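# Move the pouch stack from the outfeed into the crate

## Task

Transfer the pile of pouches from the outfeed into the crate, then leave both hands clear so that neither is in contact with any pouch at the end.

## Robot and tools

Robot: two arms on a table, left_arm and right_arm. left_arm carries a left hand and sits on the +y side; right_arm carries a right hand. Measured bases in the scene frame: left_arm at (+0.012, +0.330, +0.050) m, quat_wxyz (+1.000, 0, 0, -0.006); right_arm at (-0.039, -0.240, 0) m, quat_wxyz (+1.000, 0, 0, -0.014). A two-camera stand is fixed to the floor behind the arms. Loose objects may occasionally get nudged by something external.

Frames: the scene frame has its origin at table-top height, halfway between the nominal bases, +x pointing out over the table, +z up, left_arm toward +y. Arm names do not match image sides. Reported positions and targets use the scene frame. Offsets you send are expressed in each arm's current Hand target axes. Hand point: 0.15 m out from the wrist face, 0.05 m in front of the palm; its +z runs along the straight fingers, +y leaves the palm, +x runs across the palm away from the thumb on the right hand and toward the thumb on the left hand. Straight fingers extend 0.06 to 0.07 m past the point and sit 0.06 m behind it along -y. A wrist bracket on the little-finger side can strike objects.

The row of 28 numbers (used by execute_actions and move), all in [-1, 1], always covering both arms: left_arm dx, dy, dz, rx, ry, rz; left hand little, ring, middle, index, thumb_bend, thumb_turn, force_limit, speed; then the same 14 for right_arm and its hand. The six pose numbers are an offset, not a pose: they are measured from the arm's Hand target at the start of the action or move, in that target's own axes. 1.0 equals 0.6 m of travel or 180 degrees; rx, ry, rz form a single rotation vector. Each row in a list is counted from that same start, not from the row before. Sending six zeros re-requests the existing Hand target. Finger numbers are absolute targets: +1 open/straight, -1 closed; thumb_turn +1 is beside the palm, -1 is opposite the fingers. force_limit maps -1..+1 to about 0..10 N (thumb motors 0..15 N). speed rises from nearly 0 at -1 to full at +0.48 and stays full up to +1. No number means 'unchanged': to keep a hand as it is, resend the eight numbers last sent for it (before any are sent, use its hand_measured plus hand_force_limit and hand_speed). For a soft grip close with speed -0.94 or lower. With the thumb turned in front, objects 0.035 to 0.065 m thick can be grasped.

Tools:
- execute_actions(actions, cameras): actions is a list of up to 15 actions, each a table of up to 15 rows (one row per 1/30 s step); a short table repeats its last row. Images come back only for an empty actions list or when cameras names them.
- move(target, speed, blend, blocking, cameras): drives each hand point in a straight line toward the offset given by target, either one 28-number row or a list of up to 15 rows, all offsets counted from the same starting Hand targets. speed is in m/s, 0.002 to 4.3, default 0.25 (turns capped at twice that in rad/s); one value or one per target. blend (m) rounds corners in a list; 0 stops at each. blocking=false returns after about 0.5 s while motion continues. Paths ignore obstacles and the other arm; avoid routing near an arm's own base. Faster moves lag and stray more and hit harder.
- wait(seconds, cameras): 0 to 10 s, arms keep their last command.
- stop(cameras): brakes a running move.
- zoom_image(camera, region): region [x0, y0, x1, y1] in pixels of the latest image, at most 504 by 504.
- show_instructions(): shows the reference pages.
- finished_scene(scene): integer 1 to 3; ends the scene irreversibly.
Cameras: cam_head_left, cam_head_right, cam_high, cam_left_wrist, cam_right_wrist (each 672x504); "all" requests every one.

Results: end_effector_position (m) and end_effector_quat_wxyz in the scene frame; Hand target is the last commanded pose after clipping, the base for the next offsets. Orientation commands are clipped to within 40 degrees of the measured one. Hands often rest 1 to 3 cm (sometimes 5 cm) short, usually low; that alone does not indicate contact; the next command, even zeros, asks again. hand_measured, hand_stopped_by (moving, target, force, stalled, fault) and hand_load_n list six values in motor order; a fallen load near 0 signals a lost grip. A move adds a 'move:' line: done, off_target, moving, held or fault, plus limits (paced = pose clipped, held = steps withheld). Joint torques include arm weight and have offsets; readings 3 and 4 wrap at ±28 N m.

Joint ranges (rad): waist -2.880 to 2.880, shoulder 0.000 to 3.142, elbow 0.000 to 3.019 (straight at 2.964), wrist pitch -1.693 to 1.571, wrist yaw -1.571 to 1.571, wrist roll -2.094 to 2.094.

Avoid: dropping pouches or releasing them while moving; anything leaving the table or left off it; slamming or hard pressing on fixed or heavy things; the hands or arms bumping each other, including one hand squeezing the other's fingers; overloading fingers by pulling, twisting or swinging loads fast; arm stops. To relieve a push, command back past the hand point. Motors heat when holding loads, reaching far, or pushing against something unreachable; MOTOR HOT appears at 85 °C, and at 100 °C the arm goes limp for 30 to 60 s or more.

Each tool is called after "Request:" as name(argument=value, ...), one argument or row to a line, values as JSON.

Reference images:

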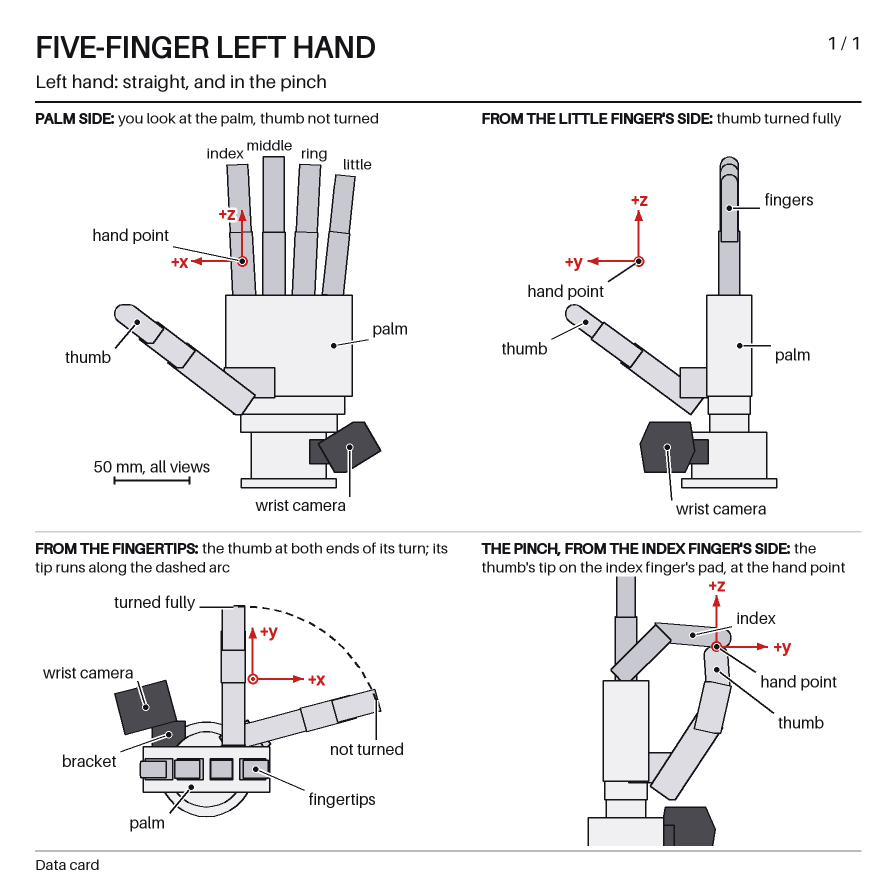

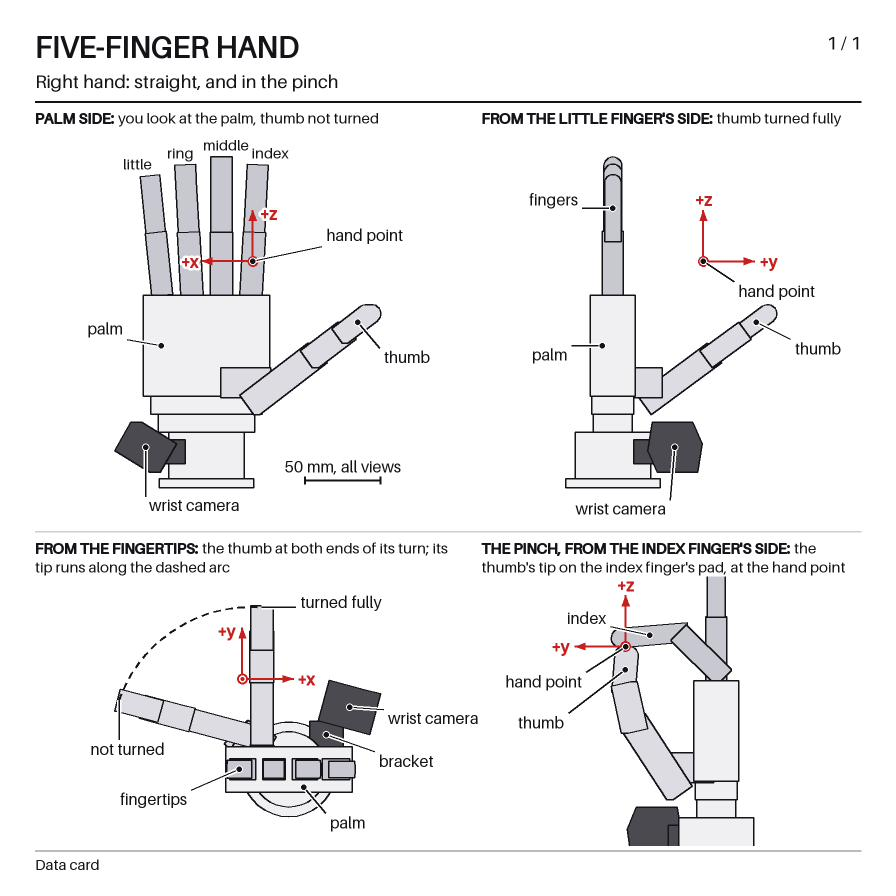

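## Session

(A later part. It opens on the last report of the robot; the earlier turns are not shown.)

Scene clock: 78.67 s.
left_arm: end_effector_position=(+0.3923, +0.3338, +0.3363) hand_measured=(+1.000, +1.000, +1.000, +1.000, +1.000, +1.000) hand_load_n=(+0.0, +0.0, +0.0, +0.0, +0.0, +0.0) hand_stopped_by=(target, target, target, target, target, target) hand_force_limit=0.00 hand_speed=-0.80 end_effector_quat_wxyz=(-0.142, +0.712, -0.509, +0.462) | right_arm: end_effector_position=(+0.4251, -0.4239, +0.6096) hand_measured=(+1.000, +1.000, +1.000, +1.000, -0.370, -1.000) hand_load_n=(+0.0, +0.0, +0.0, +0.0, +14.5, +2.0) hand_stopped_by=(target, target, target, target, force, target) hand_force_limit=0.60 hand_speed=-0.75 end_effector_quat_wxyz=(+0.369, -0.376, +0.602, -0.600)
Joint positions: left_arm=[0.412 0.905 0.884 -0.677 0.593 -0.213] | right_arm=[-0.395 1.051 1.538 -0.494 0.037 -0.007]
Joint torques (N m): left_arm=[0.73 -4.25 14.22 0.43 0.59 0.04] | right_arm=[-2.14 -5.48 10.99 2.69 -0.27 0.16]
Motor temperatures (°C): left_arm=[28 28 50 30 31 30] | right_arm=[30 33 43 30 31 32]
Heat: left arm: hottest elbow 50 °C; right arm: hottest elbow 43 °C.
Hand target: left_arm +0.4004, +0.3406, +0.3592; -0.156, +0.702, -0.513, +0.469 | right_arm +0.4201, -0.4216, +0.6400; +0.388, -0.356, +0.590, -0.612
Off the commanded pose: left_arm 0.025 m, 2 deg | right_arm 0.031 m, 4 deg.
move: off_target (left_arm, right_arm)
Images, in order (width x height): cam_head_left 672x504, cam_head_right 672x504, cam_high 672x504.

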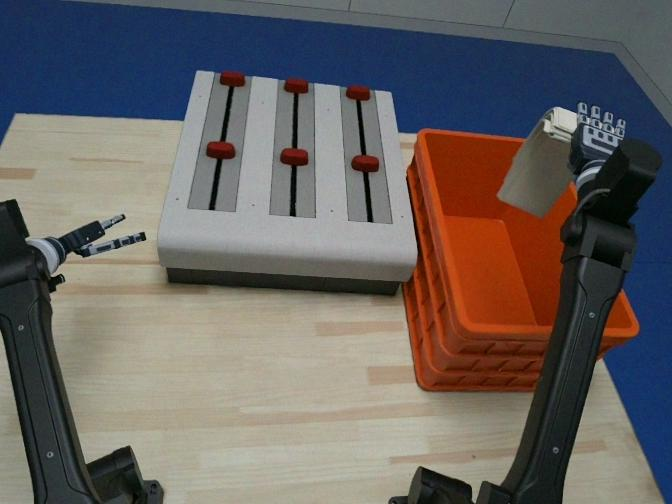

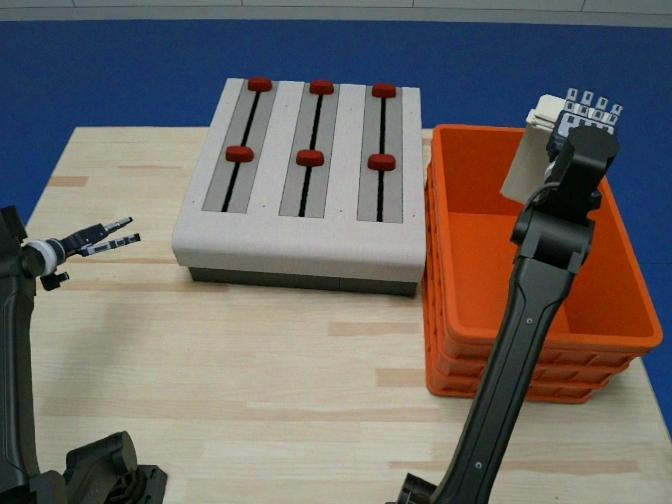

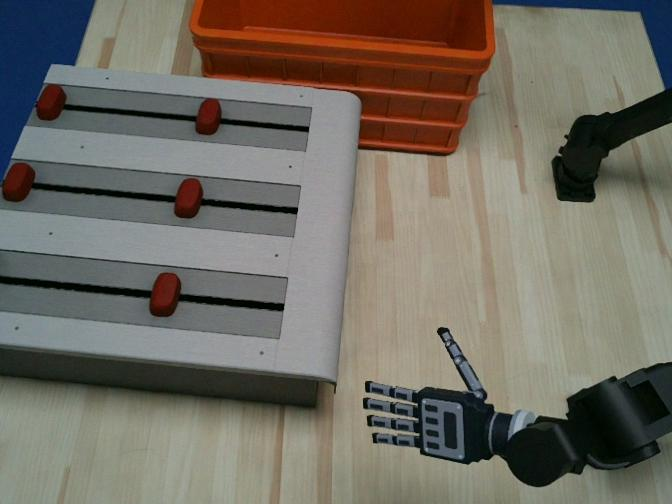

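Request:
move(
  target=[
    [0,0,0,0,0,0,1,1,1,1,1,1,0,-0.8, -0.0133,0.4703,0.0585,-0.23,0,0,1,1,1,1,-0.99,-1,0.6,-0.75],
    [0,0,0,0,0,0,1,1,1,1,1,1,0,-0.8, -0.008,0.620,0.051,-0.23,0,0,1,1,1,1,-0.99,-1,0.6,-0.75],
  ],
  speed=0.15,
  blend=[0.03,0],
  cameras=["cam_head_left","cam_right_wrist"],
)

Request:
zoom_image(
  camera="cam_head_left",
  region=[400, 110, 640, 400],
)

Scene clock: 89.40 s.
left_arm: end_effector_position=(+0.3923, +0.3338, +0.3363) hand_measured=(+1.000, +1.000, +1.000, +1.000, +1.000, +1.000) hand_load_n=(+0.0, +0.0, +0.0, +0.0, +0.0, +0.0) hand_stopped_by=(target, target, target, target, target, target) hand_force_limit=0.00 hand_speed=-0.80 end_effector_quat_wxyz=(-0.142, +0.712, -0.509, +0.462) | right_arm: end_effector_position=(+0.4582, -0.4318, +0.2578) hand_measured=(+1.000, +1.000, +1.000, +1.000, -0.370, -1.000) hand_load_n=(+0.0, +0.0, +0.0, +0.0, +13.5, +2.0) hand_stopped_by=(target, target, target, target, force, target) hand_force_limit=0.60 hand_speed=-0.75 end_effector_quat_wxyz=(+0.219, -0.483, +0.772, -0.350)
Joint positions: left_arm=[0.412 0.905 0.884 -0.677 0.593 -0.213] | right_arm=[-0.391 1.309 1.22 -0.632 0.025 0.023]
Joint torques (N m): left_arm=[0.73 -4.25 14.22 0.43 0.58 0.04] | right_arm=[-1.61 -9.29 9.33 3.4 -0.25 0.13]
Heat: left arm: hottest elbow 51 °C; right arm: hottest elbow 45 °C.
Hand target: left_arm +0.4004, +0.3406, +0.3592; -0.156, +0.702, -0.513, +0.469 | right_arm +0.4699, -0.4322, +0.2703; +0.237, -0.470, +0.768, -0.364
Off the commanded pose: left_arm 0.025 m, 2 deg | right_arm 0.017 m, 3 deg.
move: off_target (left_arm, right_arm)
Images, in order (width x height): cam_head_left 672x504, cam_right_wrist 672x504.

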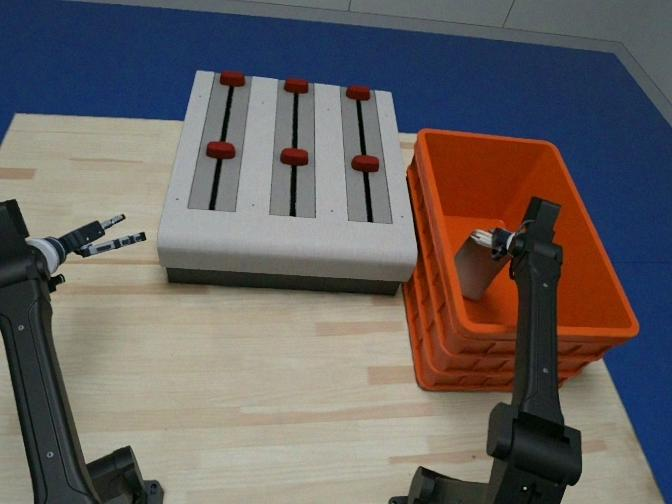

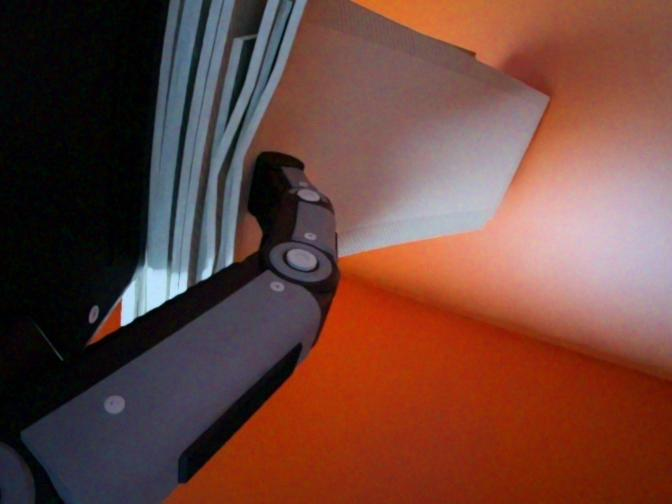

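Scaled by 1.738 from the camera's 672x504 image, which has a finer 960x720 frame.

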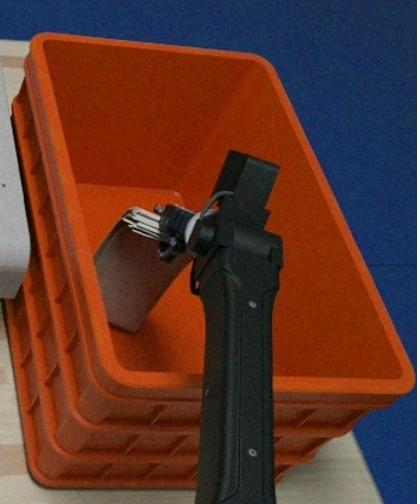

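Request:
move(
  target=[0,0,0,0,0,0,1,1,1,1,1,1,0,-0.8, 0,0,0,0,0,0,1,1,1,1,0.3,-1,0.6,-0.75],
  cameras=["cam_head_left","cam_right_wrist"],
)

Scene clock: 93.07 s.
left_arm: end_effector_position=(+0.3923, +0.3338, +0.3363) hand_measured=(+1.000, +1.000, +1.000, +1.000, +1.000, +1.000) hand_load_n=(+0.0, +0.0, +0.0, +0.0, +0.0, -0.5) hand_stopped_by=(target, target, target, target, target, target) hand_force_limit=0.00 hand_speed=-0.80 end_effector_quat_wxyz=(-0.142, +0.712, -0.509, +0.462) | right_arm: end_effector_position=(+0.4606, -0.4320, +0.2596) hand_measured=(+1.000, +1.000, +1.000, +1.000, +0.300, -1.000) hand_load_n=(+0.0, +0.0, -0.5, +0.0, +0.0, +0.0) hand_stopped_by=(target, target, target, target, target, target) hand_force_limit=0.60 hand_speed=-0.75 end_effector_quat_wxyz=(+0.224, -0.477, +0.774, -0.352)
Joint positions: left_arm=[0.412 0.905 0.884 -0.677 0.593 -0.213] | right_arm=[-0.391 1.309 1.22 -0.623 0.025 0.036]
Joint torques (N m): left_arm=[0.73 -4.25 14.23 0.44 0.58 0.04] | right_arm=[-1.44 -9.17 9.32 2.92 -0.23 0.12]
Heat: left arm: hottest elbow 52 °C; right arm: hottest elbow 45 °C.
Hand target: left_arm +0.4004, +0.3406, +0.3592; -0.156, +0.702, -0.513, +0.469 | right_arm +0.4699, -0.4322, +0.2703; +0.237, -0.470, +0.768, -0.364
Off the commanded pose: left_arm 0.025 m, 2 deg | right_arm 0.014 m, 2 deg.
move: off_target (left_arm, right_arm)
Images, in order (width x height): cam_head_left 672x504, cam_right_wrist 672x504.

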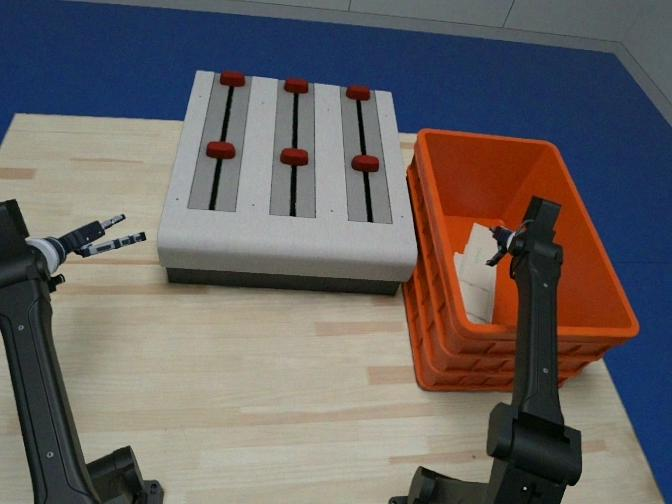

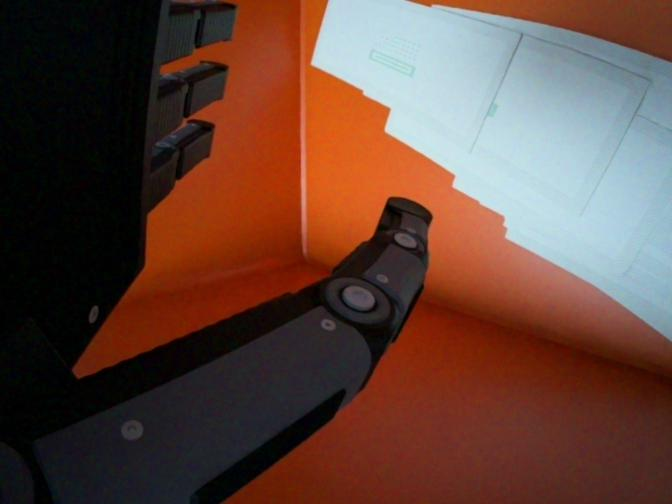

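Request:
move(
  target=[0,0,0,0,0,0,1,1,1,1,1,1,0,-0.8, 0,-0.195,-0.156,0,0,0,1,1,1,1,0.3,-1,0.6,-0.75],
  speed=0.2,
  cameras=["cam_head_left"],
)

Scene clock: 100.47 s.
left_arm: end_effector_position=(+0.3923, +0.3338, +0.3363) hand_measured=(+1.000, +1.000, +1.000, +1.000, +1.000, +1.000) hand_load_n=(+0.0, +0.0, +0.0, +0.0, +0.0, -0.5) hand_stopped_by=(target, target, target, target, target, target) hand_force_limit=0.00 hand_speed=-0.80 end_effector_quat_wxyz=(-0.142, +0.712, -0.509, +0.462) | right_arm: end_effector_position=(+0.4632, -0.4322, +0.3985) hand_measured=(+1.000, +1.000, +1.000, +1.000, +0.300, -1.000) hand_load_n=(+0.0, +0.0, +0.0, -0.5, +0.0, +0.0) hand_stopped_by=(target, target, target, target, target, target) hand_force_limit=0.60 hand_speed=-0.75 end_effector_quat_wxyz=(+0.228, -0.476, +0.772, -0.354)
Joint positions: left_arm=[0.412 0.905 0.884 -0.677 0.593 -0.213] | right_arm=[-0.391 1.343 1.616 -0.975 0.021 0.036]
Joint torques (N m): left_arm=[0.67 -4.25 14.22 0.44 0.58 0.04] | right_arm=[-2.2 -8.7 12.18 1.26 -0.24 0.06]
Heat: left arm: hottest elbow 52 °C; right arm: hottest elbow 45 °C.
Hand target: left_arm +0.4004, +0.3406, +0.3592; -0.156, +0.702, -0.513, +0.469 | right_arm +0.4681, -0.4349, +0.4201; +0.237, -0.470, +0.768, -0.364
Off the commanded pose: left_arm 0.025 m, 2 deg | right_arm 0.022 m, 2 deg.
move: off_target (left_arm, right_arm)
Images, in order (width x height): cam_head_left 672x504.

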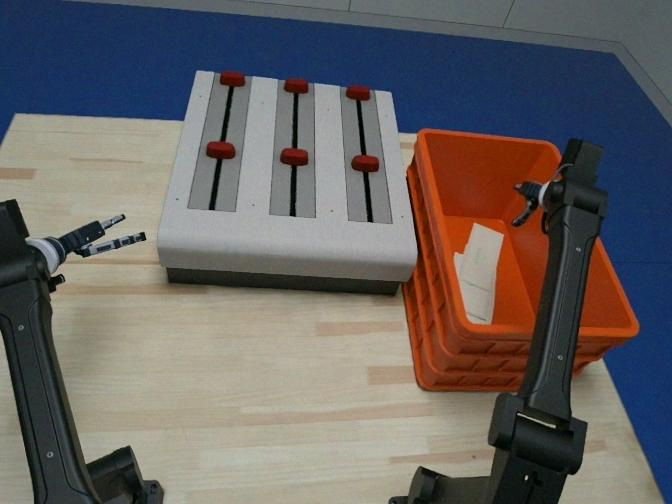

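Request:
finished_scene(
  scene=3,
)

The scene is finished: the task was done.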